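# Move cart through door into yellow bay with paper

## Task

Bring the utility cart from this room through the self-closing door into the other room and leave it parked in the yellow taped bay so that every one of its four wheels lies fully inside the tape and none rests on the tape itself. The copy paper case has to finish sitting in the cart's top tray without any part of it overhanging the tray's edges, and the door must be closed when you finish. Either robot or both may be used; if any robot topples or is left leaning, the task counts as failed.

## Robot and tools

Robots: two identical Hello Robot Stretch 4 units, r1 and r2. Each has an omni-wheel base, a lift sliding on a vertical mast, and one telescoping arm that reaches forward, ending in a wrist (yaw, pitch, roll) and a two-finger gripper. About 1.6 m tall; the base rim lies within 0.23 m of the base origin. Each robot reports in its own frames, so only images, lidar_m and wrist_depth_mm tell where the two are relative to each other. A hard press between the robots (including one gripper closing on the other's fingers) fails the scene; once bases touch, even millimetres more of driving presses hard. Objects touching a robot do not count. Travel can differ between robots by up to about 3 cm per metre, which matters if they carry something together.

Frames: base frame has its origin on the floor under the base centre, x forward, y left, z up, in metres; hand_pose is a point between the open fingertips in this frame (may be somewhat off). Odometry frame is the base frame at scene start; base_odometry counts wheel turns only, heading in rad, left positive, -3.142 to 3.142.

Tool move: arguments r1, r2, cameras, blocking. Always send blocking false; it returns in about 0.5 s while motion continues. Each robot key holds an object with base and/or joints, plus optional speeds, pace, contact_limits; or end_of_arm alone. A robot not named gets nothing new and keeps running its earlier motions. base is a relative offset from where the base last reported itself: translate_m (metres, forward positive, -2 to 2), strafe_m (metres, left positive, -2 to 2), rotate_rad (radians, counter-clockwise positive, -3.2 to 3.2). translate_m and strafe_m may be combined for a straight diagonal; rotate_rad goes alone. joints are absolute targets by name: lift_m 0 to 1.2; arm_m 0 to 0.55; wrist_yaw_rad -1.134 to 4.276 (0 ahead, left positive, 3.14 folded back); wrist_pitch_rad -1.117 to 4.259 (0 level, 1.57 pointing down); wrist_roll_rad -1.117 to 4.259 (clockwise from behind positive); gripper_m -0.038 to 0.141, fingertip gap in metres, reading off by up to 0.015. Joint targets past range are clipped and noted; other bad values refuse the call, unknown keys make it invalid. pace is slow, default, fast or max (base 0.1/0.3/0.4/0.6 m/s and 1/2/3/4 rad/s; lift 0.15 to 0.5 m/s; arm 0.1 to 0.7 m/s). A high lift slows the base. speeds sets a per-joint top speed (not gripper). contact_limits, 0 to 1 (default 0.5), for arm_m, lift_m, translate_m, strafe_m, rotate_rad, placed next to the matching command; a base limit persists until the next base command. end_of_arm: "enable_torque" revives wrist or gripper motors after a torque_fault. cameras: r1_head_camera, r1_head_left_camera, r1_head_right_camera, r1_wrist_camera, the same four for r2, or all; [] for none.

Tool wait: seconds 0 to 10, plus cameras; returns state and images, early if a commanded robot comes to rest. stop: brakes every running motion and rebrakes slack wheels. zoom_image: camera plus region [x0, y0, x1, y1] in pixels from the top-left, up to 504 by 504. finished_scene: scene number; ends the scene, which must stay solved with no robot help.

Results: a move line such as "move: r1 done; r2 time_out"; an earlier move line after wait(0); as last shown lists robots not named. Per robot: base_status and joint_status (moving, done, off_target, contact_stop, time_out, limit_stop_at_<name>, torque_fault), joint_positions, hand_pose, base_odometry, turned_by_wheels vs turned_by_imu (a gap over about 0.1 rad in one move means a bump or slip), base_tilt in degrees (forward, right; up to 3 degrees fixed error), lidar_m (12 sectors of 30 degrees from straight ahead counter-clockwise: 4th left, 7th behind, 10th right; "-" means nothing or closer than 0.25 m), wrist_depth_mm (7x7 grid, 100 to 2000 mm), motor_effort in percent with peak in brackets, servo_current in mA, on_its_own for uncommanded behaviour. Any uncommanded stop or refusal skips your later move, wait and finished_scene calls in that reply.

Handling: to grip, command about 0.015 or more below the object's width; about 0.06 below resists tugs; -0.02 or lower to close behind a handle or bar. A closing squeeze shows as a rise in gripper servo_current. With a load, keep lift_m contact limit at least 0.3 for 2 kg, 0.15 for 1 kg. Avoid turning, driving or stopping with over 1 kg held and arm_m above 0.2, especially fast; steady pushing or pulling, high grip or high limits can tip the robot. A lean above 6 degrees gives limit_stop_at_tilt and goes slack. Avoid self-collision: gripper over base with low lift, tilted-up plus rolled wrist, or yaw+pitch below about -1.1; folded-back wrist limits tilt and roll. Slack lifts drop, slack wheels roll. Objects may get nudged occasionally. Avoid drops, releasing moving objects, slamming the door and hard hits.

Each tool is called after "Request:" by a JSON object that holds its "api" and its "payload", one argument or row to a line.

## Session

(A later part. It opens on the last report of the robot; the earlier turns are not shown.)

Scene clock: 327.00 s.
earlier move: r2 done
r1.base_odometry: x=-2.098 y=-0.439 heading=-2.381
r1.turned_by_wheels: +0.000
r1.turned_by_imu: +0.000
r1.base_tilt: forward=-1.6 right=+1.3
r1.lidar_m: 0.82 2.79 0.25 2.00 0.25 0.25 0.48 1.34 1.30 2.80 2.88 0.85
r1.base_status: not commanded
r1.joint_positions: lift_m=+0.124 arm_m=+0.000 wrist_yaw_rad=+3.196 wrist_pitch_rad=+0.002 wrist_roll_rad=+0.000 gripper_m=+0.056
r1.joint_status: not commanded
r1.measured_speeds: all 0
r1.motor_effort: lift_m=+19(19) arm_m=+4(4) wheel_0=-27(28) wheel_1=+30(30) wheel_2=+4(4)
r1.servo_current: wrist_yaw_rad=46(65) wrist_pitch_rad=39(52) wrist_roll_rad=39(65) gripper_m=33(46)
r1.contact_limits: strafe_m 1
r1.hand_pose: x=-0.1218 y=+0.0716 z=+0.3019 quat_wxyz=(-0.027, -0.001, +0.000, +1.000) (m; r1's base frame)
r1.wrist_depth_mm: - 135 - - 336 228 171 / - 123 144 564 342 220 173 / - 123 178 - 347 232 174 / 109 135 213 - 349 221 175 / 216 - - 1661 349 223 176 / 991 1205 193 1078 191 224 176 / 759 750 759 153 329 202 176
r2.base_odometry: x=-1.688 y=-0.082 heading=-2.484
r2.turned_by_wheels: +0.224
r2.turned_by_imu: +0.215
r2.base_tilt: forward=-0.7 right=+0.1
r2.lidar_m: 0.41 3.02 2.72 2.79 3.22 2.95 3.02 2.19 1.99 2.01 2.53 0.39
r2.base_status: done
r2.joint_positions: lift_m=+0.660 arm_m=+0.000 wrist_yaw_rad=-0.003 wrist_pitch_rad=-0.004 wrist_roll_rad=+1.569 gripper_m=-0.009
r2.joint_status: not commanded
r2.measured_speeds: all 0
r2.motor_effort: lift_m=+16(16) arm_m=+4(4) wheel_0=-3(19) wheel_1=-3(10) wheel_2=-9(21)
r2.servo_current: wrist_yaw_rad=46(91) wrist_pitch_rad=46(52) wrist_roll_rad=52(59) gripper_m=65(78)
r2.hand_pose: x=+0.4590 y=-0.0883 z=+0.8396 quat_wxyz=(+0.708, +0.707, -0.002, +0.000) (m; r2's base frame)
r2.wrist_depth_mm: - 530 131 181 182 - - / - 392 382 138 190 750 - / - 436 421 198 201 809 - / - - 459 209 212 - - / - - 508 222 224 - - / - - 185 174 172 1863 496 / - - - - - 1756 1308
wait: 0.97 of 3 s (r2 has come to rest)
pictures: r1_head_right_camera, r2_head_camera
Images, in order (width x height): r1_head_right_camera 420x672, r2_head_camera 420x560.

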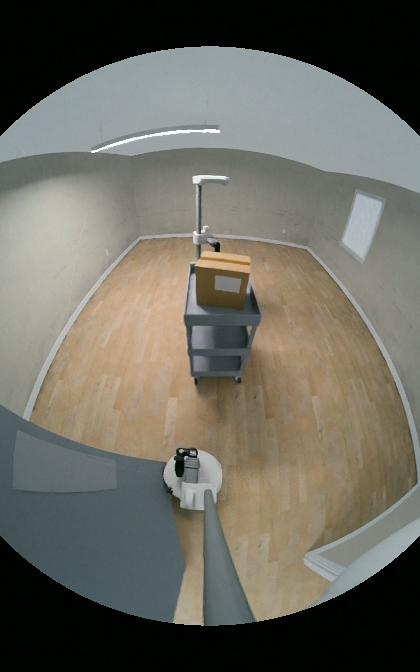

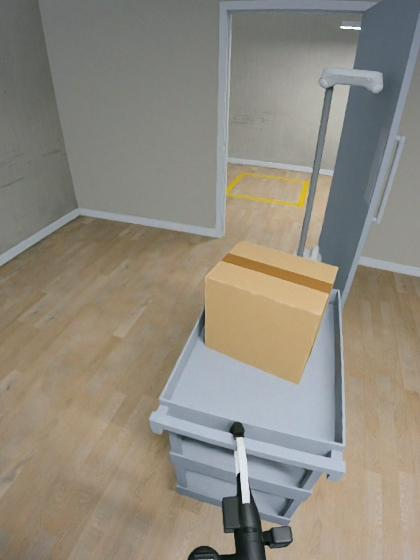

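Request:
{"api": "move", "payload": {
  "r2": {"base":{"translate_m":0.0,"strafe_m":-0.3},"pace":"slow","contact_limits":{"strafe_m":0.4}},
  "blocking": false,
  "cameras": []
}}

Request:
{"api": "wait", "payload": {
  "seconds": 5,
  "cameras": ["r2_head_camera"]
}}

Scene clock: 336.50 s.
move: r2 moving
r1: as last shown
r1.lidar_m: 0.81 2.81 0.25 1.99 0.25 0.25 0.43 1.33 1.31 2.78 2.91 0.84
r1.motor_effort: lift_m=+19(19) arm_m=+4(4) wheel_0=-28(28) wheel_1=+30(30) wheel_2=+4(4)
r1.servo_current: wrist_yaw_rad=46(65) wrist_pitch_rad=39(52) wrist_roll_rad=33(52) gripper_m=39(46)
r1.contact_limits: strafe_m 1
r1.wrist_depth_mm: - 135 - - 336 226 171 / - 123 145 569 342 220 172 / - 124 178 - 343 232 174 / 109 135 213 - 349 221 175 / 216 - - 1708 353 224 176 / 1008 1205 194 1078 190 224 176 / 750 759 759 153 330 203 176
r2.base_odometry: x=-1.697 y=-0.070 heading=-2.483
r2.turned_by_wheels: +0.001
r2.turned_by_imu: +0.001
r2.base_tilt: forward=-0.7 right=+0.1
r2.lidar_m: 0.42 0.53 2.76 2.79 3.24 2.97 3.03 2.14 1.98 1.99 2.53 0.38
r2.base_status: translate_m moving; strafe_m moving
r2.joint_positions: lift_m=+0.660 arm_m=+0.000 wrist_yaw_rad=+0.000 wrist_pitch_rad=-0.004 wrist_roll_rad=+1.569 gripper_m=-0.009
r2.joint_status: not commanded
r2.measured_speeds: translate_m=-0.001 strafe_m=-0.057 rotate_rad=+0.004 lift_m=+0.000 arm_m=+0.000 wrist_yaw_rad=+0.011 wrist_pitch_rad=+0.000 wrist_roll_rad=+0.000
r2.motor_effort: lift_m=+16(16) arm_m=+4(4) wheel_0=+11(14) wheel_1=-6(8) wheel_2=+0(7)
r2.servo_current: wrist_yaw_rad=39(59) wrist_pitch_rad=39(46) wrist_roll_rad=52(52) gripper_m=65(72)
r2.contact_limits: strafe_m 0.4
r2.hand_pose: x=+0.4593 y=-0.0874 z=+0.8396 quat_wxyz=(+0.708, +0.707, -0.001, +0.002) (m; r2's base frame)
r2.wrist_depth_mm: - 1366 368 179 179 - - / - 389 382 185 189 750 - / - 433 415 195 198 798 - / - - 455 208 211 - - / - - 508 219 224 - - / - - 187 177 171 1863 496 / - - - - 133 1756 1281
pictures: none
No camera images: "cameras" was empty.

Scene clock: 340.13 s.
earlier move: r2 done
r1.base_odometry: x=-2.098 y=-0.439 heading=-2.381
r1.turned_by_wheels: +0.000
r1.turned_by_imu: +0.000
r1.base_tilt: forward=-1.6 right=+1.3
r1.lidar_m: 0.67 1.23 0.25 1.99 0.25 0.25 0.45 1.34 1.31 2.80 2.91 0.87
r1.base_status: not commanded
r1.joint_positions: lift_m=+0.124 arm_m=+0.000 wrist_yaw_rad=+3.196 wrist_pitch_rad=+0.002 wrist_roll_rad=+0.000 gripper_m=+0.056
r1.joint_status: not commanded
r1.measured_speeds: all 0
r1.motor_effort: lift_m=+19(20) arm_m=+4(4) wheel_0=-28(28) wheel_1=+30(30) wheel_2=+4(4)
r1.servo_current: wrist_yaw_rad=52(65) wrist_pitch_rad=46(52) wrist_roll_rad=33(65) gripper_m=46(52)
r1.contact_limits: strafe_m 1
r1.hand_pose: x=-0.1218 y=+0.0716 z=+0.3019 quat_wxyz=(-0.027, -0.001, +0.000, +1.000) (m; r1's base frame)
r1.wrist_depth_mm: - 135 - - 338 227 171 / - 123 145 569 342 220 173 / - 123 179 - 345 232 174 / 109 135 213 - 349 222 175 / 216 - - 1708 351 224 176 / 991 1229 193 1098 191 224 176 / 759 759 759 153 330 202 176
r2.base_odometry: x=-1.872 y=+0.156 heading=-2.484
r2.turned_by_wheels: +0.000
r2.turned_by_imu: +0.001
r2.base_tilt: forward=-0.7 right=+0.0
r2.lidar_m: 0.40 0.41 3.03 3.06 3.36 3.07 2.87 1.91 1.70 1.76 2.19 0.44
r2.base_status: done
r2.joint_positions: lift_m=+0.660 arm_m=+0.000 wrist_yaw_rad=+0.007 wrist_pitch_rad=-0.004 wrist_roll_rad=+1.569 gripper_m=-0.009
r2.joint_status: not commanded
r2.measured_speeds: all 0
r2.motor_effort: lift_m=+16(16) arm_m=+4(4) wheel_0=+5(15) wheel_1=-3(8) wheel_2=+0(7)
r2.servo_current: wrist_yaw_rad=52(65) wrist_pitch_rad=39(52) wrist_roll_rad=39(59) gripper_m=65(78)
r2.contact_limits: strafe_m 0.4
r2.hand_pose: x=+0.4598 y=-0.0855 z=+0.8396 quat_wxyz=(+0.708, +0.707, +0.001, +0.004) (m; r2's base frame)
r2.wrist_depth_mm: - - - 239 239 1430 1255 / - - - 180 237 1336 - / - - 445 236 236 831 - / - 459 449 236 234 820 - / - - 462 234 234 820 - / - - 186 176 170 820 - / - - 492 - 230 - -
wait: 3.63 of 5 s (r2 has come to rest)
pictures: r2_head_camera
Images, in order (width x height): r2_head_camera 420x560.

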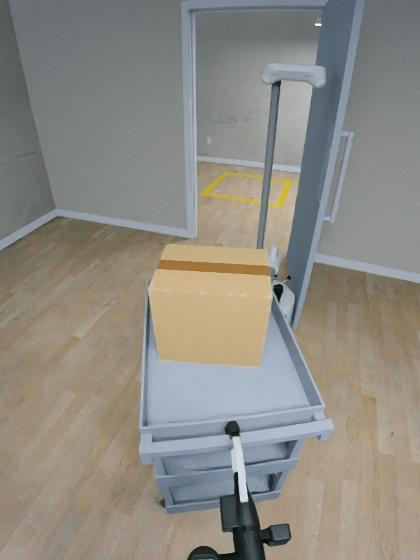

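Request:
{"api": "move", "payload": {
  "r2": {"base":{"translate_m":0.5,"strafe_m":0.1},"pace":"slow","contact_limits":{"translate_m":0.35}},
  "blocking": false,
  "cameras": []
}}

Request:
{"api": "wait", "payload": {
  "seconds": 7,
  "cameras": ["r2_head_camera","r1_head_right_camera"]
}}

Scene clock: 351.97 s.
move: r2 moving
r1: as last shown
r1.base_tilt: forward=-1.6 right=+1.2
r1.lidar_m: 0.68 1.17 0.25 1.99 0.25 0.25 0.47 1.32 1.31 2.80 2.89 0.87
r1.motor_effort: lift_m=+19(19) arm_m=+4(4) wheel_0=-27(28) wheel_1=+30(30) wheel_2=+4(4)
r1.servo_current: wrist_yaw_rad=52(59) wrist_pitch_rad=52(52) wrist_roll_rad=39(59) gripper_m=39(46)
r1.contact_limits: strafe_m 1
r1.wrist_depth_mm: - 135 - - 338 227 171 / - 123 145 569 340 220 172 / - 124 179 - 343 232 174 / 109 136 213 - 349 221 175 / 215 - - 1708 353 224 176 / 1008 1229 193 1078 190 224 176 / 768 741 750 153 329 202 176
r2.base_odometry: x=-1.880 y=+0.146 heading=-2.484
r2.turned_by_wheels: +0.000
r2.turned_by_imu: +0.001
r2.base_tilt: forward=-0.7 right=+0.0
r2.lidar_m: 0.38 0.38 2.99 3.03 3.39 3.09 2.90 1.90 1.72 1.73 2.20 0.43
r2.base_status: translate_m moving; strafe_m moving
r2.joint_positions: lift_m=+0.660 arm_m=+0.000 wrist_yaw_rad=+0.001 wrist_pitch_rad=-0.004 wrist_roll_rad=+1.569 gripper_m=-0.009
r2.joint_status: not commanded
r2.measured_speeds: translate_m=+0.048 strafe_m=+0.009 rotate_rad=-0.006 lift_m=+0.000 arm_m=+0.000 wrist_yaw_rad=-0.043 wrist_pitch_rad=+0.000 wrist_roll_rad=+0.000
r2.motor_effort: lift_m=+16(16) arm_m=+4(4) wheel_0=+11(12) wheel_1=+7(8) wheel_2=-14(14)
r2.servo_current: wrist_yaw_rad=46(59) wrist_pitch_rad=46(46) wrist_roll_rad=46(59) gripper_m=65(72)
r2.contact_limits: translate_m 0.35
r2.hand_pose: x=+0.4594 y=-0.0872 z=+0.8396 quat_wxyz=(+0.708, +0.707, -0.001, +0.002) (m; r2's base frame)
r2.wrist_depth_mm: - - - 242 241 1618 1205 / - - - 181 240 1281 517 / - - 442 236 237 831 - / - 459 452 236 235 831 - / - 469 455 225 232 809 - / - - 187 175 170 809 - / - - 480 - - - -
pictures: none
No camera images: "cameras" was empty.

Scene clock: 357.83 s.
earlier move: r2 done
r1.base_odometry: x=-2.098 y=-0.439 heading=-2.381
r1.turned_by_wheels: +0.000
r1.turned_by_imu: +0.000
r1.base_tilt: forward=-1.5 right=+1.3
r1.lidar_m: 0.27 0.32 0.25 2.02 0.25 0.25 0.46 1.32 1.30 2.79 0.45 0.28
r1.base_status: not commanded
r1.joint_positions: lift_m=+0.124 arm_m=+0.000 wrist_yaw_rad=+3.196 wrist_pitch_rad=+0.002 wrist_roll_rad=+0.000 gripper_m=+0.056
r1.joint_status: not commanded
r1.measured_speeds: all 0
r1.motor_effort: lift_m=+19(19) arm_m=+4(4) wheel_0=-28(28) wheel_1=+30(30) wheel_2=+4(4)
r1.servo_current: wrist_yaw_rad=46(85) wrist_pitch_rad=39(52) wrist_roll_rad=46(78) gripper_m=46(46)
r1.contact_limits: strafe_m 1
r1.hand_pose: x=-0.1218 y=+0.0716 z=+0.3019 quat_wxyz=(-0.027, -0.001, +0.000, +1.000) (m; r1's base frame)
r1.wrist_depth_mm: - 135 - - 336 227 172 / - 123 145 569 342 220 173 / - 124 179 - 345 232 174 / 109 135 213 - 349 221 175 / 216 - - 1661 349 223 176 / 991 1205 193 1078 191 224 176 / 759 768 759 153 330 202 176
r2.base_odometry: x=-2.206 y=-0.229 heading=-2.484
r2.turned_by_wheels: +0.000
r2.turned_by_imu: -0.003
r2.base_tilt: forward=-0.7 right=+0.0
r2.lidar_m: 0.42 2.89 2.73 2.74 3.45 3.51 3.40 2.18 2.01 2.04 2.54 0.38
r2.base_status: done
r2.joint_positions: lift_m=+0.660 arm_m=+0.000 wrist_yaw_rad=-0.009 wrist_pitch_rad=-0.004 wrist_roll_rad=+1.569 gripper_m=-0.009
r2.joint_status: not commanded
r2.measured_speeds: all 0
r2.motor_effort: lift_m=+16(16) arm_m=+3(4) wheel_0=+2(12) wheel_1=+4(9) wheel_2=-10(18)
r2.servo_current: wrist_yaw_rad=65(78) wrist_pitch_rad=39(52) wrist_roll_rad=59(65) gripper_m=59(72)
r2.contact_limits: translate_m 0.35
r2.hand_pose: x=+0.4585 y=-0.0900 z=+0.8396 quat_wxyz=(+0.708, +0.707, -0.005, -0.002) (m; r2's base frame)
r2.wrist_depth_mm: - 473 389 183 184 - - / - 392 387 141 193 750 - / - 436 418 200 204 798 - / - - 459 211 214 820 - / - - 504 221 225 - - / - - 186 175 171 1808 496 / - - - - 249 1708 1336
wait: 5.87 of 7 s (r2 has come to rest)
pictures: r1_head_right_camera, r2_head_camera
Images, in order (width x height): r1_head_right_camera 420x672, r2_head_camera 420x560.

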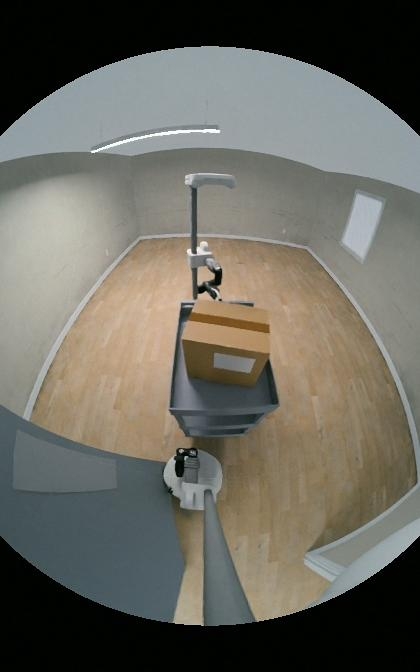

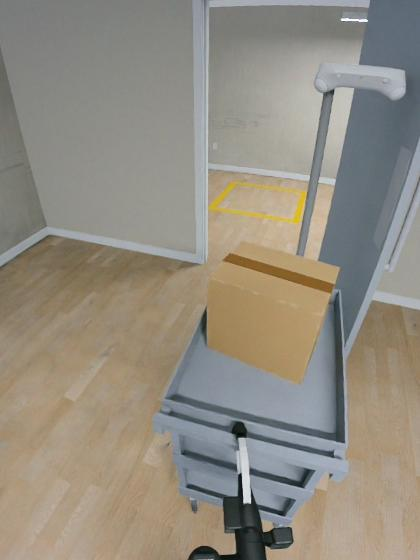

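Request:
{"api": "move", "payload": {
  "r2": {"base":{"translate_m":-0.4,"strafe_m":-0.2},"pace":"slow","contact_limits":{"translate_m":0.4}},
  "blocking": false,
  "cameras": []
}}

Request:
{"api": "wait", "payload": {
  "seconds": 7,
  "cameras": []
}}

Request:
{"api": "move", "payload": {
  "r2": {"base":{"rotate_rad":0.3},"pace":"slow"},
  "blocking": false,
  "cameras": []
}}

Request:
{"api": "wait", "payload": {
  "seconds": 3,
  "cameras": []
}}

Request:
{"api": "move", "payload": {
  "r2": {"base":{"strafe_m":-0.2},"pace":"slow","contact_limits":{"strafe_m":0.4}},
  "blocking": false,
  "cameras": []
}}

Request:
{"api": "wait", "payload": {
  "seconds": 4,
  "cameras": ["r2_head_camera","r1_head_right_camera"]
}}

Scene clock: 370.83 s.
move: r2 moving
r1: as last shown
r1.base_tilt: forward=-1.6 right=+1.3
r1.lidar_m: 0.29 2.80 0.25 1.98 0.25 0.25 0.46 1.33 1.29 2.81 0.45 0.32
r1.motor_effort: lift_m=+19(20) arm_m=+4(4) wheel_0=-27(28) wheel_1=+30(30) wheel_2=+4(4)
r1.servo_current: wrist_yaw_rad=39(59) wrist_pitch_rad=39(59) wrist_roll_rad=46(72) gripper_m=46(46)
r1.contact_limits: strafe_m 1
r1.wrist_depth_mm: - 134 - - 338 227 172 / - 122 145 564 340 220 173 / - 123 178 - 345 231 174 / 109 135 213 - 347 222 176 / 216 - - 1661 351 224 176 / 1008 1205 194 1078 190 224 176 / 759 750 750 153 330 202 176
r2.base_odometry: x=-2.200 y=-0.217 heading=-2.484
r2.turned_by_wheels: +0.000
r2.turned_by_imu: +0.000
r2.base_tilt: forward=-0.7 right=+0.0
r2.lidar_m: 0.39 2.93 2.75 2.80 3.49 3.49 3.36 2.20 2.00 2.03 2.51 0.40
r2.base_status: translate_m moving; strafe_m moving
r2.joint_positions: lift_m=+0.660 arm_m=+0.000 wrist_yaw_rad=-0.005 wrist_pitch_rad=-0.004 wrist_roll_rad=+1.569 gripper_m=-0.009
r2.joint_status: not commanded
r2.measured_speeds: translate_m=-0.049 strafe_m=-0.024 rotate_rad=+0.000 lift_m=+0.000 arm_m=+0.000 wrist_yaw_rad=+0.028 wrist_pitch_rad=+0.000 wrist_roll_rad=+0.000
r2.motor_effort: lift_m=+16(16) arm_m=+4(4) wheel_0=-6(7) wheel_1=-8(10) wheel_2=+10(11)
r2.servo_current: wrist_yaw_rad=59(78) wrist_pitch_rad=46(46) wrist_roll_rad=52(52) gripper_m=65(78)
r2.contact_limits: translate_m 0.4
r2.hand_pose: x=+0.4589 y=-0.0888 z=+0.8396 quat_wxyz=(+0.708, +0.707, -0.003, +0.000) (m; r2's base frame)
r2.wrist_depth_mm: - 477 134 183 185 - - / - 394 392 141 194 768 - / - 436 415 200 204 788 - / - - 459 211 215 820 - / - - 504 222 226 - - / - - 186 175 171 1863 500 / - - - - - 1863 1308
pictures: none
No camera images: "cameras" was empty.

Scene clock: 376.00 s.
earlier move: r2 done
r1.base_odometry: x=-2.098 y=-0.439 heading=-2.381
r1.turned_by_wheels: +0.000
r1.turned_by_imu: +0.000
r1.base_tilt: forward=-1.6 right=+1.3
r1.lidar_m: 0.56 0.67 0.25 2.00 0.25 0.25 0.48 1.32 1.29 2.80 2.90 0.72
r1.base_status: not commanded
r1.joint_positions: lift_m=+0.124 arm_m=+0.000 wrist_yaw_rad=+3.196 wrist_pitch_rad=+0.002 wrist_roll_rad=+0.000 gripper_m=+0.056
r1.joint_status: not commanded
r1.measured_speeds: all 0
r1.motor_effort: lift_m=+19(20) arm_m=+4(4) wheel_0=-27(28) wheel_1=+30(30) wheel_2=+4(4)
r1.servo_current: wrist_yaw_rad=52(72) wrist_pitch_rad=39(59) wrist_roll_rad=59(72) gripper_m=39(52)
r1.contact_limits: strafe_m 1
r1.hand_pose: x=-0.1218 y=+0.0716 z=+0.3019 quat_wxyz=(-0.027, -0.001, +0.000, +1.000) (m; r1's base frame)
r1.wrist_depth_mm: - 135 - - 336 227 171 / - 122 144 564 343 218 173 / - 124 179 - 343 231 174 / 109 135 213 - 349 221 175 / 216 - - 1708 353 224 176 / 1008 1229 193 1078 190 224 176 / 759 750 759 154 329 202 176
r2.base_odometry: x=-2.012 y=+0.174 heading=-2.484
r2.turned_by_wheels: +0.000
r2.turned_by_imu: +0.000
r2.base_tilt: forward=-0.7 right=+0.0
r2.lidar_m: 0.38 0.41 3.08 3.10 3.52 3.22 2.80 1.81 1.65 1.69 2.15 0.46
r2.base_status: done
r2.joint_positions: lift_m=+0.660 arm_m=+0.000 wrist_yaw_rad=+0.000 wrist_pitch_rad=-0.004 wrist_roll_rad=+1.569 gripper_m=-0.009
r2.joint_status: not commanded
r2.measured_speeds: all 0
r2.motor_effort: lift_m=+16(16) arm_m=-3(4) wheel_0=-7(14) wheel_1=-6(10) wheel_2=+8(15)
r2.servo_current: wrist_yaw_rad=52(78) wrist_pitch_rad=46(52) wrist_roll_rad=46(59) gripper_m=65(78)
r2.contact_limits: translate_m 0.4
r2.hand_pose: x=+0.4593 y=-0.0873 z=+0.8396 quat_wxyz=(+0.708, +0.707, -0.001, +0.002) (m; r2's base frame)
r2.wrist_depth_mm: - - - 244 243 1808 1308 / - - - 183 241 1366 - / - - 445 239 239 842 - / - 459 452 236 236 831 - / - - 466 236 234 820 - / - - 186 177 179 809 - / - - 484 - 229 - -
wait: 5.17 of 7 s (r2 has come to rest)
pictures: none
No camera images: "cameras" was empty.

Scene clock: 376.50 s.
move: r2 moving
r1: as last shown
r1.lidar_m: 0.57 0.67 0.25 2.01 0.25 0.25 0.45 1.35 1.31 2.79 2.89 0.74
r1.motor_effort: lift_m=+19(19) arm_m=+4(4) wheel_0=-27(28) wheel_1=+30(30) wheel_2=+4(4)
r1.servo_current: wrist_yaw_rad=52(65) wrist_pitch_rad=46(46) wrist_roll_rad=46(59) gripper_m=46(46)
r1.contact_limits: strafe_m 1
r1.wrist_depth_mm: - 135 - - 336 227 171 / - 123 145 564 342 220 172 / - 124 179 - 347 231 174 / 109 135 213 - 349 221 175 / 216 - - 1661 355 223 176 / 1008 1205 194 1078 191 224 176 / 750 759 759 153 329 202 176
r2.base_odometry: x=-2.012 y=+0.174 heading=-2.360
r2.turned_by_wheels: +0.124
r2.turned_by_imu: +0.119
r2.base_tilt: forward=-0.7 right=+0.1
r2.lidar_m: 0.37 3.23 3.09 3.19 3.34 3.21 2.43 1.72 1.67 1.73 2.36 0.42
r2.base_status: rotate_rad moving
r2.joint_positions: lift_m=+0.660 arm_m=+0.000 wrist_yaw_rad=-0.014 wrist_pitch_rad=-0.004 wrist_roll_rad=+1.569 gripper_m=-0.009
r2.joint_status: not commanded
r2.measured_speeds: translate_m=-0.002 strafe_m=+0.001 rotate_rad=+0.491 lift_m=+0.000 arm_m=+0.000 wrist_yaw_rad=-0.002 wrist_pitch_rad=+0.000 wrist_roll_rad=+0.000
r2.motor_effort: lift_m=+16(16) arm_m=-4(4) wheel_0=-14(16) wheel_1=-10(10) wheel_2=-18(18)
r2.servo_current: wrist_yaw_rad=78(78) wrist_pitch_rad=39(46) wrist_roll_rad=46(52) gripper_m=65(72)
r2.hand_pose: x=+0.4580 y=-0.0914 z=+0.8396 quat_wxyz=(+0.708, +0.706, -0.006, -0.003) (m; r2's base frame)
r2.wrist_depth_mm: - - - 227 227 1464 - / - - - 229 228 1229 - / - 473 436 229 229 809 - / - 462 449 230 230 831 - / - - 469 196 231 831 - / - - 186 174 170 - - / - - - - - - 500
pictures: none
No camera images: "cameras" was empty.

Scene clock: 377.37 s.
earlier move: r2 done
r1.base_odometry: x=-2.098 y=-0.439 heading=-2.381
r1.turned_by_wheels: +0.000
r1.turned_by_imu: +0.000
r1.base_tilt: forward=-1.6 right=+1.2
r1.lidar_m: 0.60 0.75 0.25 2.00 0.25 0.25 0.48 1.33 1.29 2.81 2.91 0.72
r1.base_status: not commanded
r1.joint_positions: lift_m=+0.124 arm_m=+0.000 wrist_yaw_rad=+3.196 wrist_pitch_rad=+0.002 wrist_roll_rad=+0.000 gripper_m=+0.056
r1.joint_status: not commanded
r1.measured_speeds: all 0
r1.motor_effort: lift_m=+20(20) arm_m=+4(4) wheel_0=-27(28) wheel_1=+30(30) wheel_2=+4(4)
r1.servo_current: wrist_yaw_rad=46(72) wrist_pitch_rad=39(46) wrist_roll_rad=52(59) gripper_m=39(46)
r1.contact_limits: strafe_m 1
r1.hand_pose: x=-0.1218 y=+0.0716 z=+0.3019 quat_wxyz=(-0.027, -0.001, +0.000, +1.000) (m; r1's base frame)
r1.wrist_depth_mm: - 135 - - 338 226 171 / - 123 145 569 343 219 173 / - 124 178 - 347 231 174 / 109 135 213 - 349 220 175 / 215 - - 1708 351 223 177 / 991 1205 195 1078 191 224 176 / 750 750 759 153 330 202 176
r2.base_odometry: x=-2.012 y=+0.174 heading=-2.186
r2.turned_by_wheels: +0.174
r2.turned_by_imu: +0.168
r2.base_tilt: forward=-0.7 right=+0.1
r2.lidar_m: 0.43 3.12 3.06 3.37 3.25 3.21 2.11 1.67 1.66 1.85 0.48 0.39
r2.base_status: done
r2.joint_positions: lift_m=+0.660 arm_m=+0.000 wrist_yaw_rad=-0.009 wrist_pitch_rad=-0.004 wrist_roll_rad=+1.569 gripper_m=-0.009
r2.joint_status: not commanded
r2.measured_speeds: all 0
r2.motor_effort: lift_m=+16(16) arm_m=+1(4) wheel_0=-2(16) wheel_1=-4(10) wheel_2=-9(18)
r2.servo_current: wrist_yaw_rad=59(91) wrist_pitch_rad=46(52) wrist_roll_rad=46(65) gripper_m=65(72)
r2.hand_pose: x=+0.4584 y=-0.0901 z=+0.8396 quat_wxyz=(+0.708, +0.707, -0.005, -0.002) (m; r2's base frame)
r2.wrist_depth_mm: - 368 362 174 178 691 - / - 389 384 184 185 741 - / - 436 418 193 196 798 - / - - 466 206 209 - - / - - 517 219 224 - - / - - 187 176 173 1808 484 / - - - - 253 1661 1229
wait: 0.87 of 3 s (r2 has come to rest)
pictures: none
No camera images: "cameras" was empty.

Scene clock: 377.87 s.
move: r2 moving
r1: as last shown
r1.base_tilt: forward=-1.6 right=+1.3
r1.lidar_m: 0.56 0.74 0.25 1.98 0.25 0.25 0.49 1.31 1.29 2.78 2.87 0.70
r1.motor_effort: lift_m=+19(19) arm_m=+4(4) wheel_0=-28(28) wheel_1=+30(30) wheel_2=+4(4)
r1.servo_current: wrist_yaw_rad=59(59) wrist_pitch_rad=39(46) wrist_roll_rad=46(65) gripper_m=39(46)
r1.contact_limits: strafe_m 1
r1.wrist_depth_mm: - 135 - - 336 227 171 / - 122 145 564 342 220 173 / - 124 178 - 347 231 174 / 109 135 213 - 347 221 175 / 216 - - 1708 351 224 176 / 1008 1229 194 1060 190 224 176 / 750 750 759 153 330 203 176
r2.base_odometry: x=-2.023 y=+0.182 heading=-2.185
r2.turned_by_wheels: +0.000
r2.turned_by_imu: +0.000
r2.base_tilt: forward=-0.7 right=+0.0
r2.lidar_m: 0.43 3.14 3.09 3.37 3.26 3.22 2.08 1.68 1.67 1.82 2.62 0.37
r2.base_status: strafe_m moving
r2.joint_positions: lift_m=+0.660 arm_m=+0.000 wrist_yaw_rad=-0.001 wrist_pitch_rad=-0.004 wrist_roll_rad=+1.569 gripper_m=-0.009
r2.joint_status: not commanded
r2.measured_speeds: translate_m=+0.000 strafe_m=-0.055 rotate_rad=-0.003 lift_m=+0.000 arm_m=+0.000 wrist_yaw_rad=+0.026 wrist_pitch_rad=+0.000 wrist_roll_rad=+0.000
r2.motor_effort: lift_m=+16(16) arm_m=+4(4) wheel_0=+13(13) wheel_1=-6(9) wheel_2=-1(6)
r2.servo_current: wrist_yaw_rad=46(65) wrist_pitch_rad=39(46) wrist_roll_rad=52(59) gripper_m=65(72)
r2.contact_limits: strafe_m 0.4
r2.hand_pose: x=+0.4592 y=-0.0878 z=+0.8396 quat_wxyz=(+0.708, +0.707, -0.002, +0.001) (m; r2's base frame)
r2.wrist_depth_mm: - 366 353 167 171 691 - / - 387 373 180 181 732 - / - 436 418 137 193 809 - / - - 462 202 206 - - / - - 525 216 222 - - / - - 187 176 182 1921 480 / - - - - 252 1708 1229
pictures: none
No camera images: "cameras" was empty.

Scene clock: 380.50 s.
earlier move: r2 done
r1.base_odometry: x=-2.098 y=-0.439 heading=-2.381
r1.turned_by_wheels: +0.000
r1.turned_by_imu: +0.000
r1.base_tilt: forward=-1.6 right=+1.3
r1.lidar_m: 0.49 0.61 0.25 2.00 0.25 0.25 0.49 1.35 1.29 2.79 2.88 0.68
r1.base_status: not commanded
r1.joint_positions: lift_m=+0.124 arm_m=+0.000 wrist_yaw_rad=+3.196 wrist_pitch_rad=+0.002 wrist_roll_rad=+0.000 gripper_m=+0.056
r1.joint_status: not commanded
r1.measured_speeds: all 0
r1.motor_effort: lift_m=+19(20) arm_m=+4(4) wheel_0=-28(28) wheel_1=+30(30) wheel_2=+4(4)
r1.servo_current: wrist_yaw_rad=65(72) wrist_pitch_rad=46(59) wrist_roll_rad=52(65) gripper_m=39(46)
r1.contact_limits: strafe_m 1
r1.hand_pose: x=-0.1218 y=+0.0716 z=+0.3019 quat_wxyz=(-0.027, -0.001, +0.000, +1.000) (m; r1's base frame)
r1.wrist_depth_mm: - 135 - - 340 227 172 / - 123 145 564 342 219 173 / - 124 179 - 347 232 174 / 109 136 213 - 349 221 175 / 216 - - 1756 351 223 176 / 1025 1229 194 1078 191 224 176 / 750 750 759 153 329 202 176
r2.base_odometry: x=-2.175 y=+0.289 heading=-2.185
r2.turned_by_wheels: +0.000
r2.turned_by_imu: +0.001
r2.base_tilt: forward=-0.6 right=+0.1
r2.lidar_m: 0.39 0.44 3.22 3.55 3.37 3.35 1.91 1.53 1.50 1.69 2.49 0.44
r2.base_status: done
r2.joint_positions: lift_m=+0.660 arm_m=+0.000 wrist_yaw_rad=+0.006 wrist_pitch_rad=-0.004 wrist_roll_rad=+1.569 gripper_m=-0.009
r2.joint_status: not commanded
r2.measured_speeds: all 0
r2.motor_effort: lift_m=+16(16) arm_m=+4(4) wheel_0=+8(18) wheel_1=-4(9) wheel_2=+1(6)
r2.servo_current: wrist_yaw_rad=46(65) wrist_pitch_rad=39(52) wrist_roll_rad=52(65) gripper_m=65(72)
r2.contact_limits: strafe_m 0.4
r2.hand_pose: x=+0.4598 y=-0.0856 z=+0.8396 quat_wxyz=(+0.708, +0.707, +0.001, +0.004) (m; r2's base frame)
r2.wrist_depth_mm: - - - 211 211 1060 - / - - 473 215 216 741 - / - 439 427 219 220 798 - / - 469 452 224 224 820 - / - - 480 229 229 820 - / - - 186 175 171 - - / - - - - - 1708 488
wait: 2.63 of 4 s (r2 has come to rest)
pictures: r1_head_right_camera, r2_head_camera
Images, in order (width x height): r1_head_right_camera 420x672, r2_head_camera 420x560.

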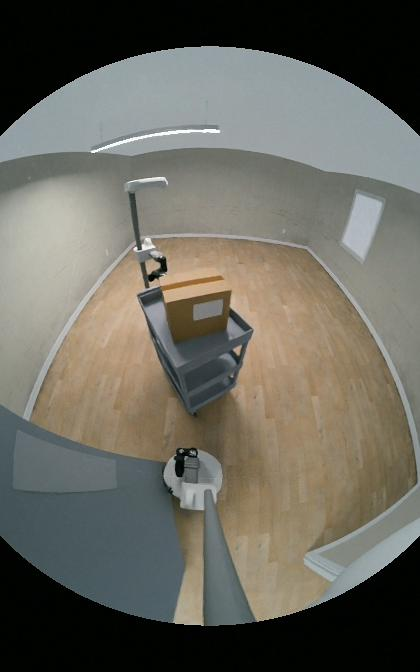

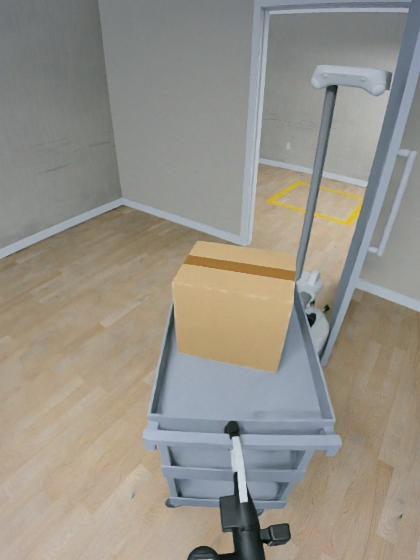

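Request:
{"api": "move", "payload": {
  "r2": {"joints":{"gripper_m":0.08}},
  "blocking": false,
  "cameras": []
}}

Request:
{"api": "wait", "payload": {
  "seconds": 2,
  "cameras": []
}}

Request:
{"api": "move", "payload": {
  "r2": {"base":{"strafe_m":-0.07},"pace":"slow","contact_limits":{"strafe_m":0.4}},
  "blocking": false,
  "cameras": []
}}

Request:
{"api": "wait", "payload": {
  "seconds": 2,
  "cameras": []
}}

Request:
{"api": "move", "payload": {
  "r2": {"joints":{"gripper_m":-0.01}},
  "blocking": false,
  "cameras": []
}}

Request:
{"api": "wait", "payload": {
  "seconds": 2,
  "cameras": []
}}

Request:
{"api": "move", "payload": {
  "r2": {"base":{"translate_m":0.3,"strafe_m":0.03},"pace":"slow","contact_limits":{"translate_m":0.4}},
  "blocking": false,
  "cameras": []
}}

Request:
{"api": "wait", "payload": {
  "seconds": 6,
  "cameras": ["r2_head_camera","r1_head_right_camera"]
}}

Scene clock: 391.30 s.
move: r2 moving
r1: as last shown
r1.lidar_m: 0.48 0.65 0.26 1.98 0.25 0.25 0.48 1.35 1.31 2.79 2.88 0.67
r1.motor_effort: lift_m=+19(19) arm_m=+4(4) wheel_0=-28(28) wheel_1=+30(30) wheel_2=+4(4)
r1.servo_current: wrist_yaw_rad=39(59) wrist_pitch_rad=33(46) wrist_roll_rad=39(59) gripper_m=46(46)
r1.contact_limits: strafe_m 1
r1.wrist_depth_mm: - 135 - - 336 228 171 / - 123 144 569 342 219 172 / - 124 178 - 345 232 174 / 109 135 213 - 349 222 175 / 216 - - 1708 351 224 176 / 1008 1229 193 1078 191 224 176 / 768 750 759 153 329 202 176
r2.base_odometry: x=-2.175 y=+0.289 heading=-2.185
r2.turned_by_wheels: +0.000
r2.turned_by_imu: +0.000
r2.base_tilt: forward=-0.7 right=+0.1
r2.lidar_m: 0.40 0.45 3.23 3.49 3.38 3.33 1.90 1.54 1.50 1.68 2.52 0.40
r2.base_status: not commanded
r2.joint_positions: lift_m=+0.660 arm_m=+0.000 wrist_yaw_rad=+0.006 wrist_pitch_rad=-0.004 wrist_roll_rad=+1.569 gripper_m=+0.012
r2.joint_status: gripper_m moving
r2.measured_speeds: translate_m=+0.000 strafe_m=+0.000 rotate_rad=+0.000 lift_m=+0.000 arm_m=+0.000 wrist_yaw_rad=-0.002 wrist_pitch_rad=+0.000 wrist_roll_rad=+0.000
r2.motor_effort: lift_m=+15(16) arm_m=+4(4) wheel_0=+8(9) wheel_1=-4(4) wheel_2=+1(1)
r2.servo_current: wrist_yaw_rad=52(59) wrist_pitch_rad=46(46) wrist_roll_rad=52(52) gripper_m=111(111)
r2.contact_limits: strafe_m 0.4
r2.hand_pose: x=+0.4598 y=-0.0856 z=+0.8396 quat_wxyz=(+0.708, +0.707, +0.001, +0.004) (m; r2's base frame)
r2.wrist_depth_mm: - - - 216 218 1078 - / - - 569 220 221 798 - / - 436 430 224 226 809 - / - 466 459 229 229 842 - / - - 480 232 234 831 - / - - 188 179 176 - - / - - - - 134 1808 492
pictures: none
No camera images: "cameras" was empty.

Scene clock: 392.47 s.
earlier move: r2 done
r1.base_odometry: x=-2.098 y=-0.439 heading=-2.381
r1.turned_by_wheels: +0.000
r1.turned_by_imu: +0.000
r1.base_tilt: forward=-1.6 right=+1.3
r1.lidar_m: 0.48 0.62 0.25 1.98 0.25 0.25 0.45 1.34 1.30 2.81 2.90 0.69
r1.base_status: not commanded
r1.joint_positions: lift_m=+0.124 arm_m=+0.000 wrist_yaw_rad=+3.196 wrist_pitch_rad=+0.002 wrist_roll_rad=+0.000 gripper_m=+0.056
r1.joint_status: not commanded
r1.measured_speeds: all 0
r1.motor_effort: lift_m=+19(20) arm_m=+4(4) wheel_0=-28(28) wheel_1=+30(30) wheel_2=+4(4)
r1.servo_current: wrist_yaw_rad=52(72) wrist_pitch_rad=39(52) wrist_roll_rad=46(65) gripper_m=39(46)
r1.contact_limits: strafe_m 1
r1.hand_pose: x=-0.1218 y=+0.0716 z=+0.3019 quat_wxyz=(-0.027, -0.001, +0.000, +1.000) (m; r1's base frame)
r1.wrist_depth_mm: - 135 - - 338 228 171 / - 122 145 559 338 220 173 / - 124 178 - 343 232 174 / 109 135 213 - 349 222 175 / 216 - - 1618 353 223 176 / 1025 1205 193 1060 191 224 176 / 759 759 759 153 330 202 176
r2.base_odometry: x=-2.175 y=+0.289 heading=-2.185
r2.turned_by_wheels: +0.000
r2.turned_by_imu: +0.000
r2.base_tilt: forward=-0.7 right=+0.1
r2.lidar_m: 0.41 0.46 3.20 3.54 3.37 3.34 1.89 1.52 1.52 1.68 2.49 0.43
r2.base_status: not commanded
r2.joint_positions: lift_m=+0.660 arm_m=+0.000 wrist_yaw_rad=+0.003 wrist_pitch_rad=-0.004 wrist_roll_rad=+1.569 gripper_m=+0.080
r2.joint_status: all done
r2.measured_speeds: all 0
r2.motor_effort: lift_m=+16(16) arm_m=+4(4) wheel_0=+7(9) wheel_1=-3(4) wheel_2=+1(1)
r2.servo_current: wrist_yaw_rad=59(59) wrist_pitch_rad=39(46) wrist_roll_rad=52(59) gripper_m=52(111)
r2.contact_limits: strafe_m 0.4
r2.hand_pose: x=+0.4595 y=-0.0867 z=+0.8396 quat_wxyz=(+0.708, +0.707, -0.001, +0.002) (m; r2's base frame)
r2.wrist_depth_mm: - - - 224 224 1060 - / - - 1336 227 228 809 - / - 442 436 231 231 820 - / - 469 459 234 234 820 - / - - 480 210 238 - - / - - 191 185 240 - - / - - - - 122 1661 500
wait: 1.17 of 2 s (r2 has come to rest)
pictures: none
No camera images: "cameras" was empty.

Scene clock: 392.97 s.
move: r2 moving
r1: as last shown
r1.base_tilt: forward=-1.5 right=+1.3
r1.lidar_m: 0.48 0.63 0.26 2.00 0.25 0.25 0.45 1.33 1.31 2.80 2.88 0.68
r1.motor_effort: lift_m=+19(19) arm_m=+4(4) wheel_0=-27(28) wheel_1=+30(30) wheel_2=+4(4)
r1.servo_current: wrist_yaw_rad=59(59) wrist_pitch_rad=46(46) wrist_roll_rad=52(59) gripper_m=46(46)
r1.contact_limits: strafe_m 1
r1.wrist_depth_mm: - 134 - - 338 227 172 / - 122 145 564 342 220 173 / - 124 178 - 345 232 174 / 109 135 212 - 349 221 175 / 216 - - 1708 353 224 175 / 1025 1229 193 1098 191 224 176 / 759 750 741 153 332 202 177
r2.base_odometry: x=-2.187 y=+0.297 heading=-2.185
r2.turned_by_wheels: +0.001
r2.turned_by_imu: +0.001
r2.base_tilt: forward=-0.7 right=+0.1
r2.lidar_m: 0.40 0.47 3.23 3.54 3.39 3.35 1.89 1.52 1.49 1.65 2.49 0.43
r2.base_status: strafe_m moving
r2.joint_positions: lift_m=+0.660 arm_m=+0.000 wrist_yaw_rad=+0.003 wrist_pitch_rad=-0.004 wrist_roll_rad=+1.569 gripper_m=+0.080
r2.joint_status: not commanded
r2.measured_speeds: translate_m=-0.002 strafe_m=-0.056 rotate_rad=+0.009 lift_m=+0.000 arm_m=+0.000 wrist_yaw_rad=+0.000 wrist_pitch_rad=+0.014 wrist_roll_rad=+0.000
r2.motor_effort: lift_m=+16(16) arm_m=+4(4) wheel_0=+12(14) wheel_1=-7(7) wheel_2=-2(2)
r2.servo_current: wrist_yaw_rad=52(59) wrist_pitch_rad=52(52) wrist_roll_rad=46(59) gripper_m=52(52)
r2.contact_limits: strafe_m 0.4
r2.hand_pose: x=+0.4595 y=-0.0867 z=+0.8394 quat_wxyz=(+0.708, +0.707, +0.000, +0.002) (m; r2's base frame)
r2.wrist_depth_mm: - - - 226 226 1060 - / - - 1336 229 229 759 - / - 442 430 233 233 778 - / - 466 455 236 237 842 - / - - 477 238 239 842 - / - - 187 184 189 - - / - - - - - 1430 480
pictures: none
No camera images: "cameras" was empty.

Scene clock: 394.30 s.
earlier move: r2 done
r1.base_odometry: x=-2.098 y=-0.439 heading=-2.381
r1.turned_by_wheels: +0.000
r1.turned_by_imu: +0.000
r1.base_tilt: forward=-1.6 right=+1.3
r1.lidar_m: 0.47 0.63 0.25 2.00 0.26 0.25 0.48 1.33 1.30 2.79 2.90 0.65
r1.base_status: not commanded
r1.joint_positions: lift_m=+0.124 arm_m=+0.000 wrist_yaw_rad=+3.196 wrist_pitch_rad=+0.002 wrist_roll_rad=+0.000 gripper_m=+0.056
r1.joint_status: not commanded
r1.measured_speeds: all 0
r1.motor_effort: lift_m=+19(20) arm_m=+4(4) wheel_0=-27(28) wheel_1=+30(30) wheel_2=+3(4)
r1.servo_current: wrist_yaw_rad=39(72) wrist_pitch_rad=46(46) wrist_roll_rad=46(59) gripper_m=39(46)
r1.contact_limits: strafe_m 1
r1.hand_pose: x=-0.1218 y=+0.0716 z=+0.3019 quat_wxyz=(-0.027, -0.001, +0.000, +1.000) (m; r1's base frame)
r1.wrist_depth_mm: - 135 - - 336 227 172 / - 122 145 574 340 219 172 / - 124 178 - 345 232 174 / 109 135 213 - 349 221 175 / 216 - - 1756 349 224 176 / 1042 1229 193 1078 191 224 177 / 759 759 768 153 329 202 176
r2.base_odometry: x=-2.232 y=+0.329 heading=-2.185
r2.turned_by_wheels: -0.001
r2.turned_by_imu: -0.001
r2.base_tilt: forward=-0.6 right=+0.1
r2.lidar_m: 0.39 0.43 3.30 3.59 3.41 3.38 1.81 1.46 1.44 1.62 2.45 0.43
r2.base_status: done
r2.joint_positions: lift_m=+0.660 arm_m=+0.000 wrist_yaw_rad=+0.002 wrist_pitch_rad=-0.001 wrist_roll_rad=+1.569 gripper_m=+0.080
r2.joint_status: not commanded
r2.measured_speeds: all 0
r2.motor_effort: lift_m=+16(16) arm_m=+4(4) wheel_0=+6(14) wheel_1=-4(10) wheel_2=-1(2)
r2.servo_current: wrist_yaw_rad=52(59) wrist_pitch_rad=46(52) wrist_roll_rad=46(59) gripper_m=46(59)
r2.contact_limits: strafe_m 0.4
r2.hand_pose: x=+0.4595 y=-0.0868 z=+0.8388 quat_wxyz=(+0.708, +0.707, +0.000, +0.001) (m; r2's base frame)
r2.wrist_depth_mm: - - - 233 237 1025 397 / - - 1336 236 237 1060 - / - - 455 237 831 - - / - 452 445 242 831 - - / - 477 462 244 245 - - / - 504 187 246 188 - - / - - 512 - - 1863 -
wait: 1.33 of 2 s (r2 has come to rest)
pictures: none
No camera images: "cameras" was empty.

Scene clock: 394.80 s.
move: r2 moving
r1: as last shown
r1.lidar_m: 0.45 0.61 0.25 2.01 0.25 0.25 0.47 1.35 1.30 2.79 2.89 0.65
r1.motor_effort: lift_m=+19(19) arm_m=+4(4) wheel_0=-28(28) wheel_1=+30(30) wheel_2=+4(4)
r1.servo_current: wrist_yaw_rad=39(65) wrist_pitch_rad=46(46) wrist_roll_rad=72(72) gripper_m=39(46)
r1.contact_limits: strafe_m 1
r1.wrist_depth_mm: - 135 - - 336 227 172 / - 122 144 564 342 220 173 / - 124 179 - 345 232 174 / 109 136 213 - 349 221 175 / 216 - - 1661 351 224 176 / 1008 1229 193 1078 191 224 176 / 750 768 750 153 330 203 176
r2.base_odometry: x=-2.232 y=+0.329 heading=-2.185
r2.turned_by_wheels: +0.000
r2.turned_by_imu: +0.000
r2.base_tilt: forward=-0.7 right=+0.1
r2.lidar_m: 0.42 0.43 3.27 3.57 3.41 3.40 1.83 1.48 1.45 1.63 2.46 0.44
r2.base_status: not commanded
r2.joint_positions: lift_m=+0.660 arm_m=+0.000 wrist_yaw_rad=+0.002 wrist_pitch_rad=-0.001 wrist_roll_rad=+1.569 gripper_m=+0.062
r2.joint_status: gripper_m moving
r2.measured_speeds: all 0
r2.motor_effort: lift_m=+16(16) arm_m=+4(4) wheel_0=+5(6) wheel_1=-4(5) wheel_2=-1(1)
r2.servo_current: wrist_yaw_rad=59(59) wrist_pitch_rad=39(46) wrist_roll_rad=46(65) gripper_m=124(130)
r2.contact_limits: strafe_m 0.4
r2.hand_pose: x=+0.4595 y=-0.0868 z=+0.8387 quat_wxyz=(+0.708, +0.707, +0.000, +0.001) (m; r2's base frame)
r2.wrist_depth_mm: - - - 235 239 1042 1025 / - - 1366 238 238 1078 - / - - 439 239 831 - - / - 452 439 242 854 - - / - 469 466 245 244 - - / - 500 188 247 190 - - / - - 512 - - 1863 -
pictures: none
No camera images: "cameras" was empty.

Scene clock: 395.97 s.
earlier move: r2 done
r1.base_odometry: x=-2.098 y=-0.439 heading=-2.381
r1.turned_by_wheels: +0.000
r1.turned_by_imu: +0.000
r1.base_tilt: forward=-1.6 right=+1.3
r1.lidar_m: 0.49 0.61 0.25 1.95 0.25 0.25 0.45 1.32 1.31 2.79 2.90 0.69
r1.base_status: not commanded
r1.joint_positions: lift_m=+0.124 arm_m=+0.000 wrist_yaw_rad=+3.196 wrist_pitch_rad=+0.002 wrist_roll_rad=+0.000 gripper_m=+0.056
r1.joint_status: not commanded
r1.measured_speeds: all 0
r1.motor_effort: lift_m=+19(19) arm_m=+4(4) wheel_0=-28(28) wheel_1=+30(30) wheel_2=+4(4)
r1.servo_current: wrist_yaw_rad=52(65) wrist_pitch_rad=39(46) wrist_roll_rad=59(72) gripper_m=52(52)
r1.contact_limits: strafe_m 1
r1.hand_pose: x=-0.1218 y=+0.0716 z=+0.3019 quat_wxyz=(-0.027, -0.001, +0.000, +1.000) (m; r1's base frame)
r1.wrist_depth_mm: - 135 - - 338 227 171 / - 123 145 564 340 219 173 / - 124 179 - 345 232 174 / 109 135 214 - 349 221 175 / 216 - - 1708 351 223 176 / 1042 1205 193 1098 191 224 176 / 759 750 750 153 330 202 176
r2.base_odometry: x=-2.232 y=+0.329 heading=-2.185
r2.turned_by_wheels: +0.000
r2.turned_by_imu: +0.000
r2.base_tilt: forward=-0.6 right=+0.1
r2.lidar_m: 0.40 0.42 3.27 3.60 3.43 3.38 1.82 1.47 1.46 1.64 2.45 0.42
r2.base_status: not commanded
r2.joint_positions: lift_m=+0.660 arm_m=+0.000 wrist_yaw_rad=+0.002 wrist_pitch_rad=-0.003 wrist_roll_rad=+1.569 gripper_m=-0.009
r2.joint_status: all done
r2.measured_speeds: all 0
r2.motor_effort: lift_m=+16(16) arm_m=+2(4) wheel_0=+2(6) wheel_1=-4(5) wheel_2=+0(1)
r2.servo_current: wrist_yaw_rad=46(59) wrist_pitch_rad=39(46) wrist_roll_rad=46(65) gripper_m=104(228)
r2.contact_limits: strafe_m 0.4
r2.hand_pose: x=+0.4595 y=-0.0868 z=+0.8392 quat_wxyz=(+0.708, +0.707, +0.000, +0.002) (m; r2's base frame)
r2.wrist_depth_mm: - - - 220 221 1042 991 / - - - 224 224 1118 - / - - 521 227 228 798 - / - 452 439 229 229 820 - / - - 459 233 232 831 - / - - 186 177 179 - - / - - 512 - - - -
wait: 1.17 of 2 s (r2 has come to rest)
pictures: none
No camera images: "cameras" was empty.

Scene clock: 396.47 s.
move: r2 moving
r1: as last shown
r1.lidar_m: 0.48 0.60 0.25 1.97 0.25 0.25 0.46 1.34 1.29 2.80 2.89 0.67
r1.motor_effort: lift_m=+19(19) arm_m=+3(4) wheel_0=-28(28) wheel_1=+30(30) wheel_2=+4(4)
r1.servo_current: wrist_yaw_rad=46(59) wrist_pitch_rad=39(46) wrist_roll_rad=39(59) gripper_m=39(52)
r1.contact_limits: strafe_m 1
r1.wrist_depth_mm: - 135 - - 338 227 171 / - 122 145 569 342 220 173 / - 124 178 - 345 231 174 / 109 135 213 - 349 222 175 / 216 - - 1618 353 224 176 / 1008 1205 194 1078 191 224 176 / 759 750 750 153 330 202 176
r2.base_odometry: x=-2.238 y=+0.319 heading=-2.185
r2.turned_by_wheels: +0.000
r2.turned_by_imu: +0.000
r2.base_tilt: forward=-0.7 right=+0.0
r2.lidar_m: 0.40 0.44 3.27 3.56 3.44 3.39 1.83 1.48 1.45 1.63 2.43 0.43
r2.base_status: translate_m moving; strafe_m moving
r2.joint_positions: lift_m=+0.660 arm_m=+0.000 wrist_yaw_rad=+0.000 wrist_pitch_rad=-0.003 wrist_roll_rad=+1.569 gripper_m=-0.009
r2.joint_status: not commanded
r2.measured_speeds: translate_m=+0.049 strafe_m=+0.005 rotate_rad=-0.005 lift_m=+0.000 arm_m=+0.000 wrist_yaw_rad=-0.041 wrist_pitch_rad=+0.000 wrist_roll_rad=+0.000
r2.motor_effort: lift_m=+16(16) arm_m=+0(2) wheel_0=+10(15) wheel_1=+8(8) wheel_2=-14(14)
r2.servo_current: wrist_yaw_rad=52(59) wrist_pitch_rad=46(46) wrist_roll_rad=39(59) gripper_m=78(104)
r2.contact_limits: translate_m 0.4
r2.hand_pose: x=+0.4593 y=-0.0873 z=+0.8392 quat_wxyz=(+0.708, +0.707, -0.001, +0.001) (m; r2's base frame)
r2.wrist_depth_mm: - - - 222 222 1078 1008 / - - - 224 224 1078 - / - - 492 227 227 820 - / - 449 433 229 229 831 - / - 469 452 231 230 831 - / - - 184 175 174 - - / - - 500 - - 1808 -
pictures: none
No camera images: "cameras" was empty.

Scene clock: 400.27 s.
earlier move: r2 done
r1.base_odometry: x=-2.098 y=-0.439 heading=-2.381
r1.turned_by_wheels: +0.000
r1.turned_by_imu: +0.000
r1.base_tilt: forward=-1.6 right=+1.3
r1.lidar_m: 0.25 0.66 0.26 1.99 0.25 0.25 0.46 1.33 1.29 2.80 2.88 0.26
r1.base_status: not commanded
r1.joint_positions: lift_m=+0.124 arm_m=+0.000 wrist_yaw_rad=+3.196 wrist_pitch_rad=+0.002 wrist_roll_rad=+0.000 gripper_m=+0.056
r1.joint_status: not commanded
r1.measured_speeds: all 0
r1.motor_effort: lift_m=+19(20) arm_m=+4(4) wheel_0=-28(28) wheel_1=+30(30) wheel_2=+4(4)
r1.servo_current: wrist_yaw_rad=59(72) wrist_pitch_rad=39(52) wrist_roll_rad=39(72) gripper_m=39(52)
r1.contact_limits: strafe_m 1
r1.hand_pose: x=-0.1218 y=+0.0716 z=+0.3019 quat_wxyz=(-0.027, -0.001, +0.000, +1.000) (m; r1's base frame)
r1.wrist_depth_mm: - 135 - - 336 227 171 / - 123 145 574 342 220 173 / - 123 178 - 343 232 174 / 109 135 213 - 349 222 175 / 216 - - 1661 351 224 176 / 1008 1229 195 1078 191 224 176 / 750 759 759 154 330 202 176
r2.base_odometry: x=-2.381 y=+0.067 heading=-2.186
r2.turned_by_wheels: +0.000
r2.turned_by_imu: -0.002
r2.base_tilt: forward=-0.8 right=+0.1
r2.lidar_m: 0.41 0.45 3.06 3.36 3.64 3.57 2.09 1.67 1.65 1.83 2.21 0.42
r2.base_status: done
r2.joint_positions: lift_m=+0.660 arm_m=+0.000 wrist_yaw_rad=-0.007 wrist_pitch_rad=-0.003 wrist_roll_rad=+1.569 gripper_m=-0.009
r2.joint_status: not commanded
r2.measured_speeds: all 0
r2.motor_effort: lift_m=+16(16) arm_m=-3(4) wheel_0=+2(15) wheel_1=+5(9) wheel_2=-9(20)
r2.servo_current: wrist_yaw_rad=52(65) wrist_pitch_rad=46(52) wrist_roll_rad=39(59) gripper_m=65(104)
r2.contact_limits: translate_m 0.4
r2.hand_pose: x=+0.4586 y=-0.0895 z=+0.8393 quat_wxyz=(+0.708, +0.707, -0.004, -0.001) (m; r2's base frame)
r2.wrist_depth_mm: - - - 203 204 831 778 / - - - 208 209 741 - / - 430 415 159 215 798 - / - 455 442 220 221 831 - / - - 473 216 228 842 - / - - 187 175 173 - - / - - - - - 1708 508
wait: 3.80 of 6 s (r2 has come to rest)
pictures: r1_head_right_camera, r2_head_camera
Images, in order (width x height): r1_head_right_camera 420x672, r2_head_camera 420x560.

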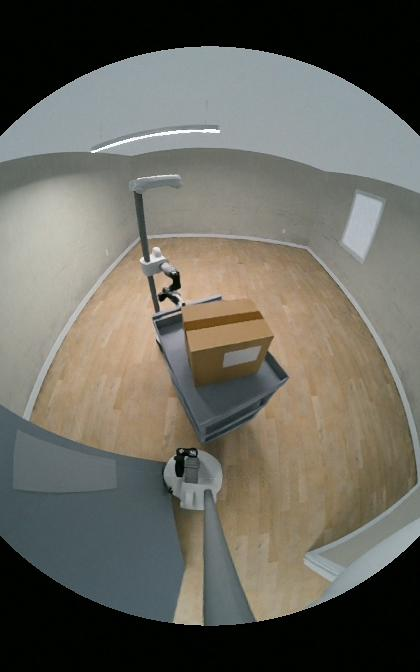

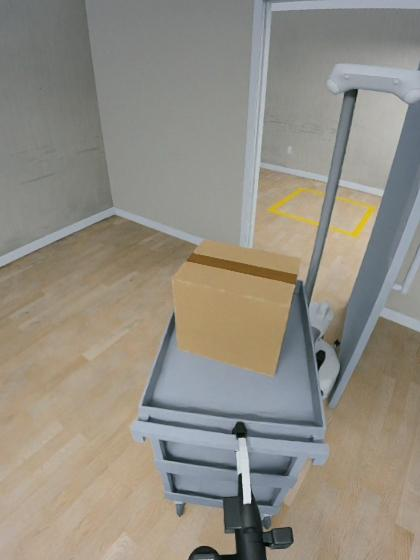

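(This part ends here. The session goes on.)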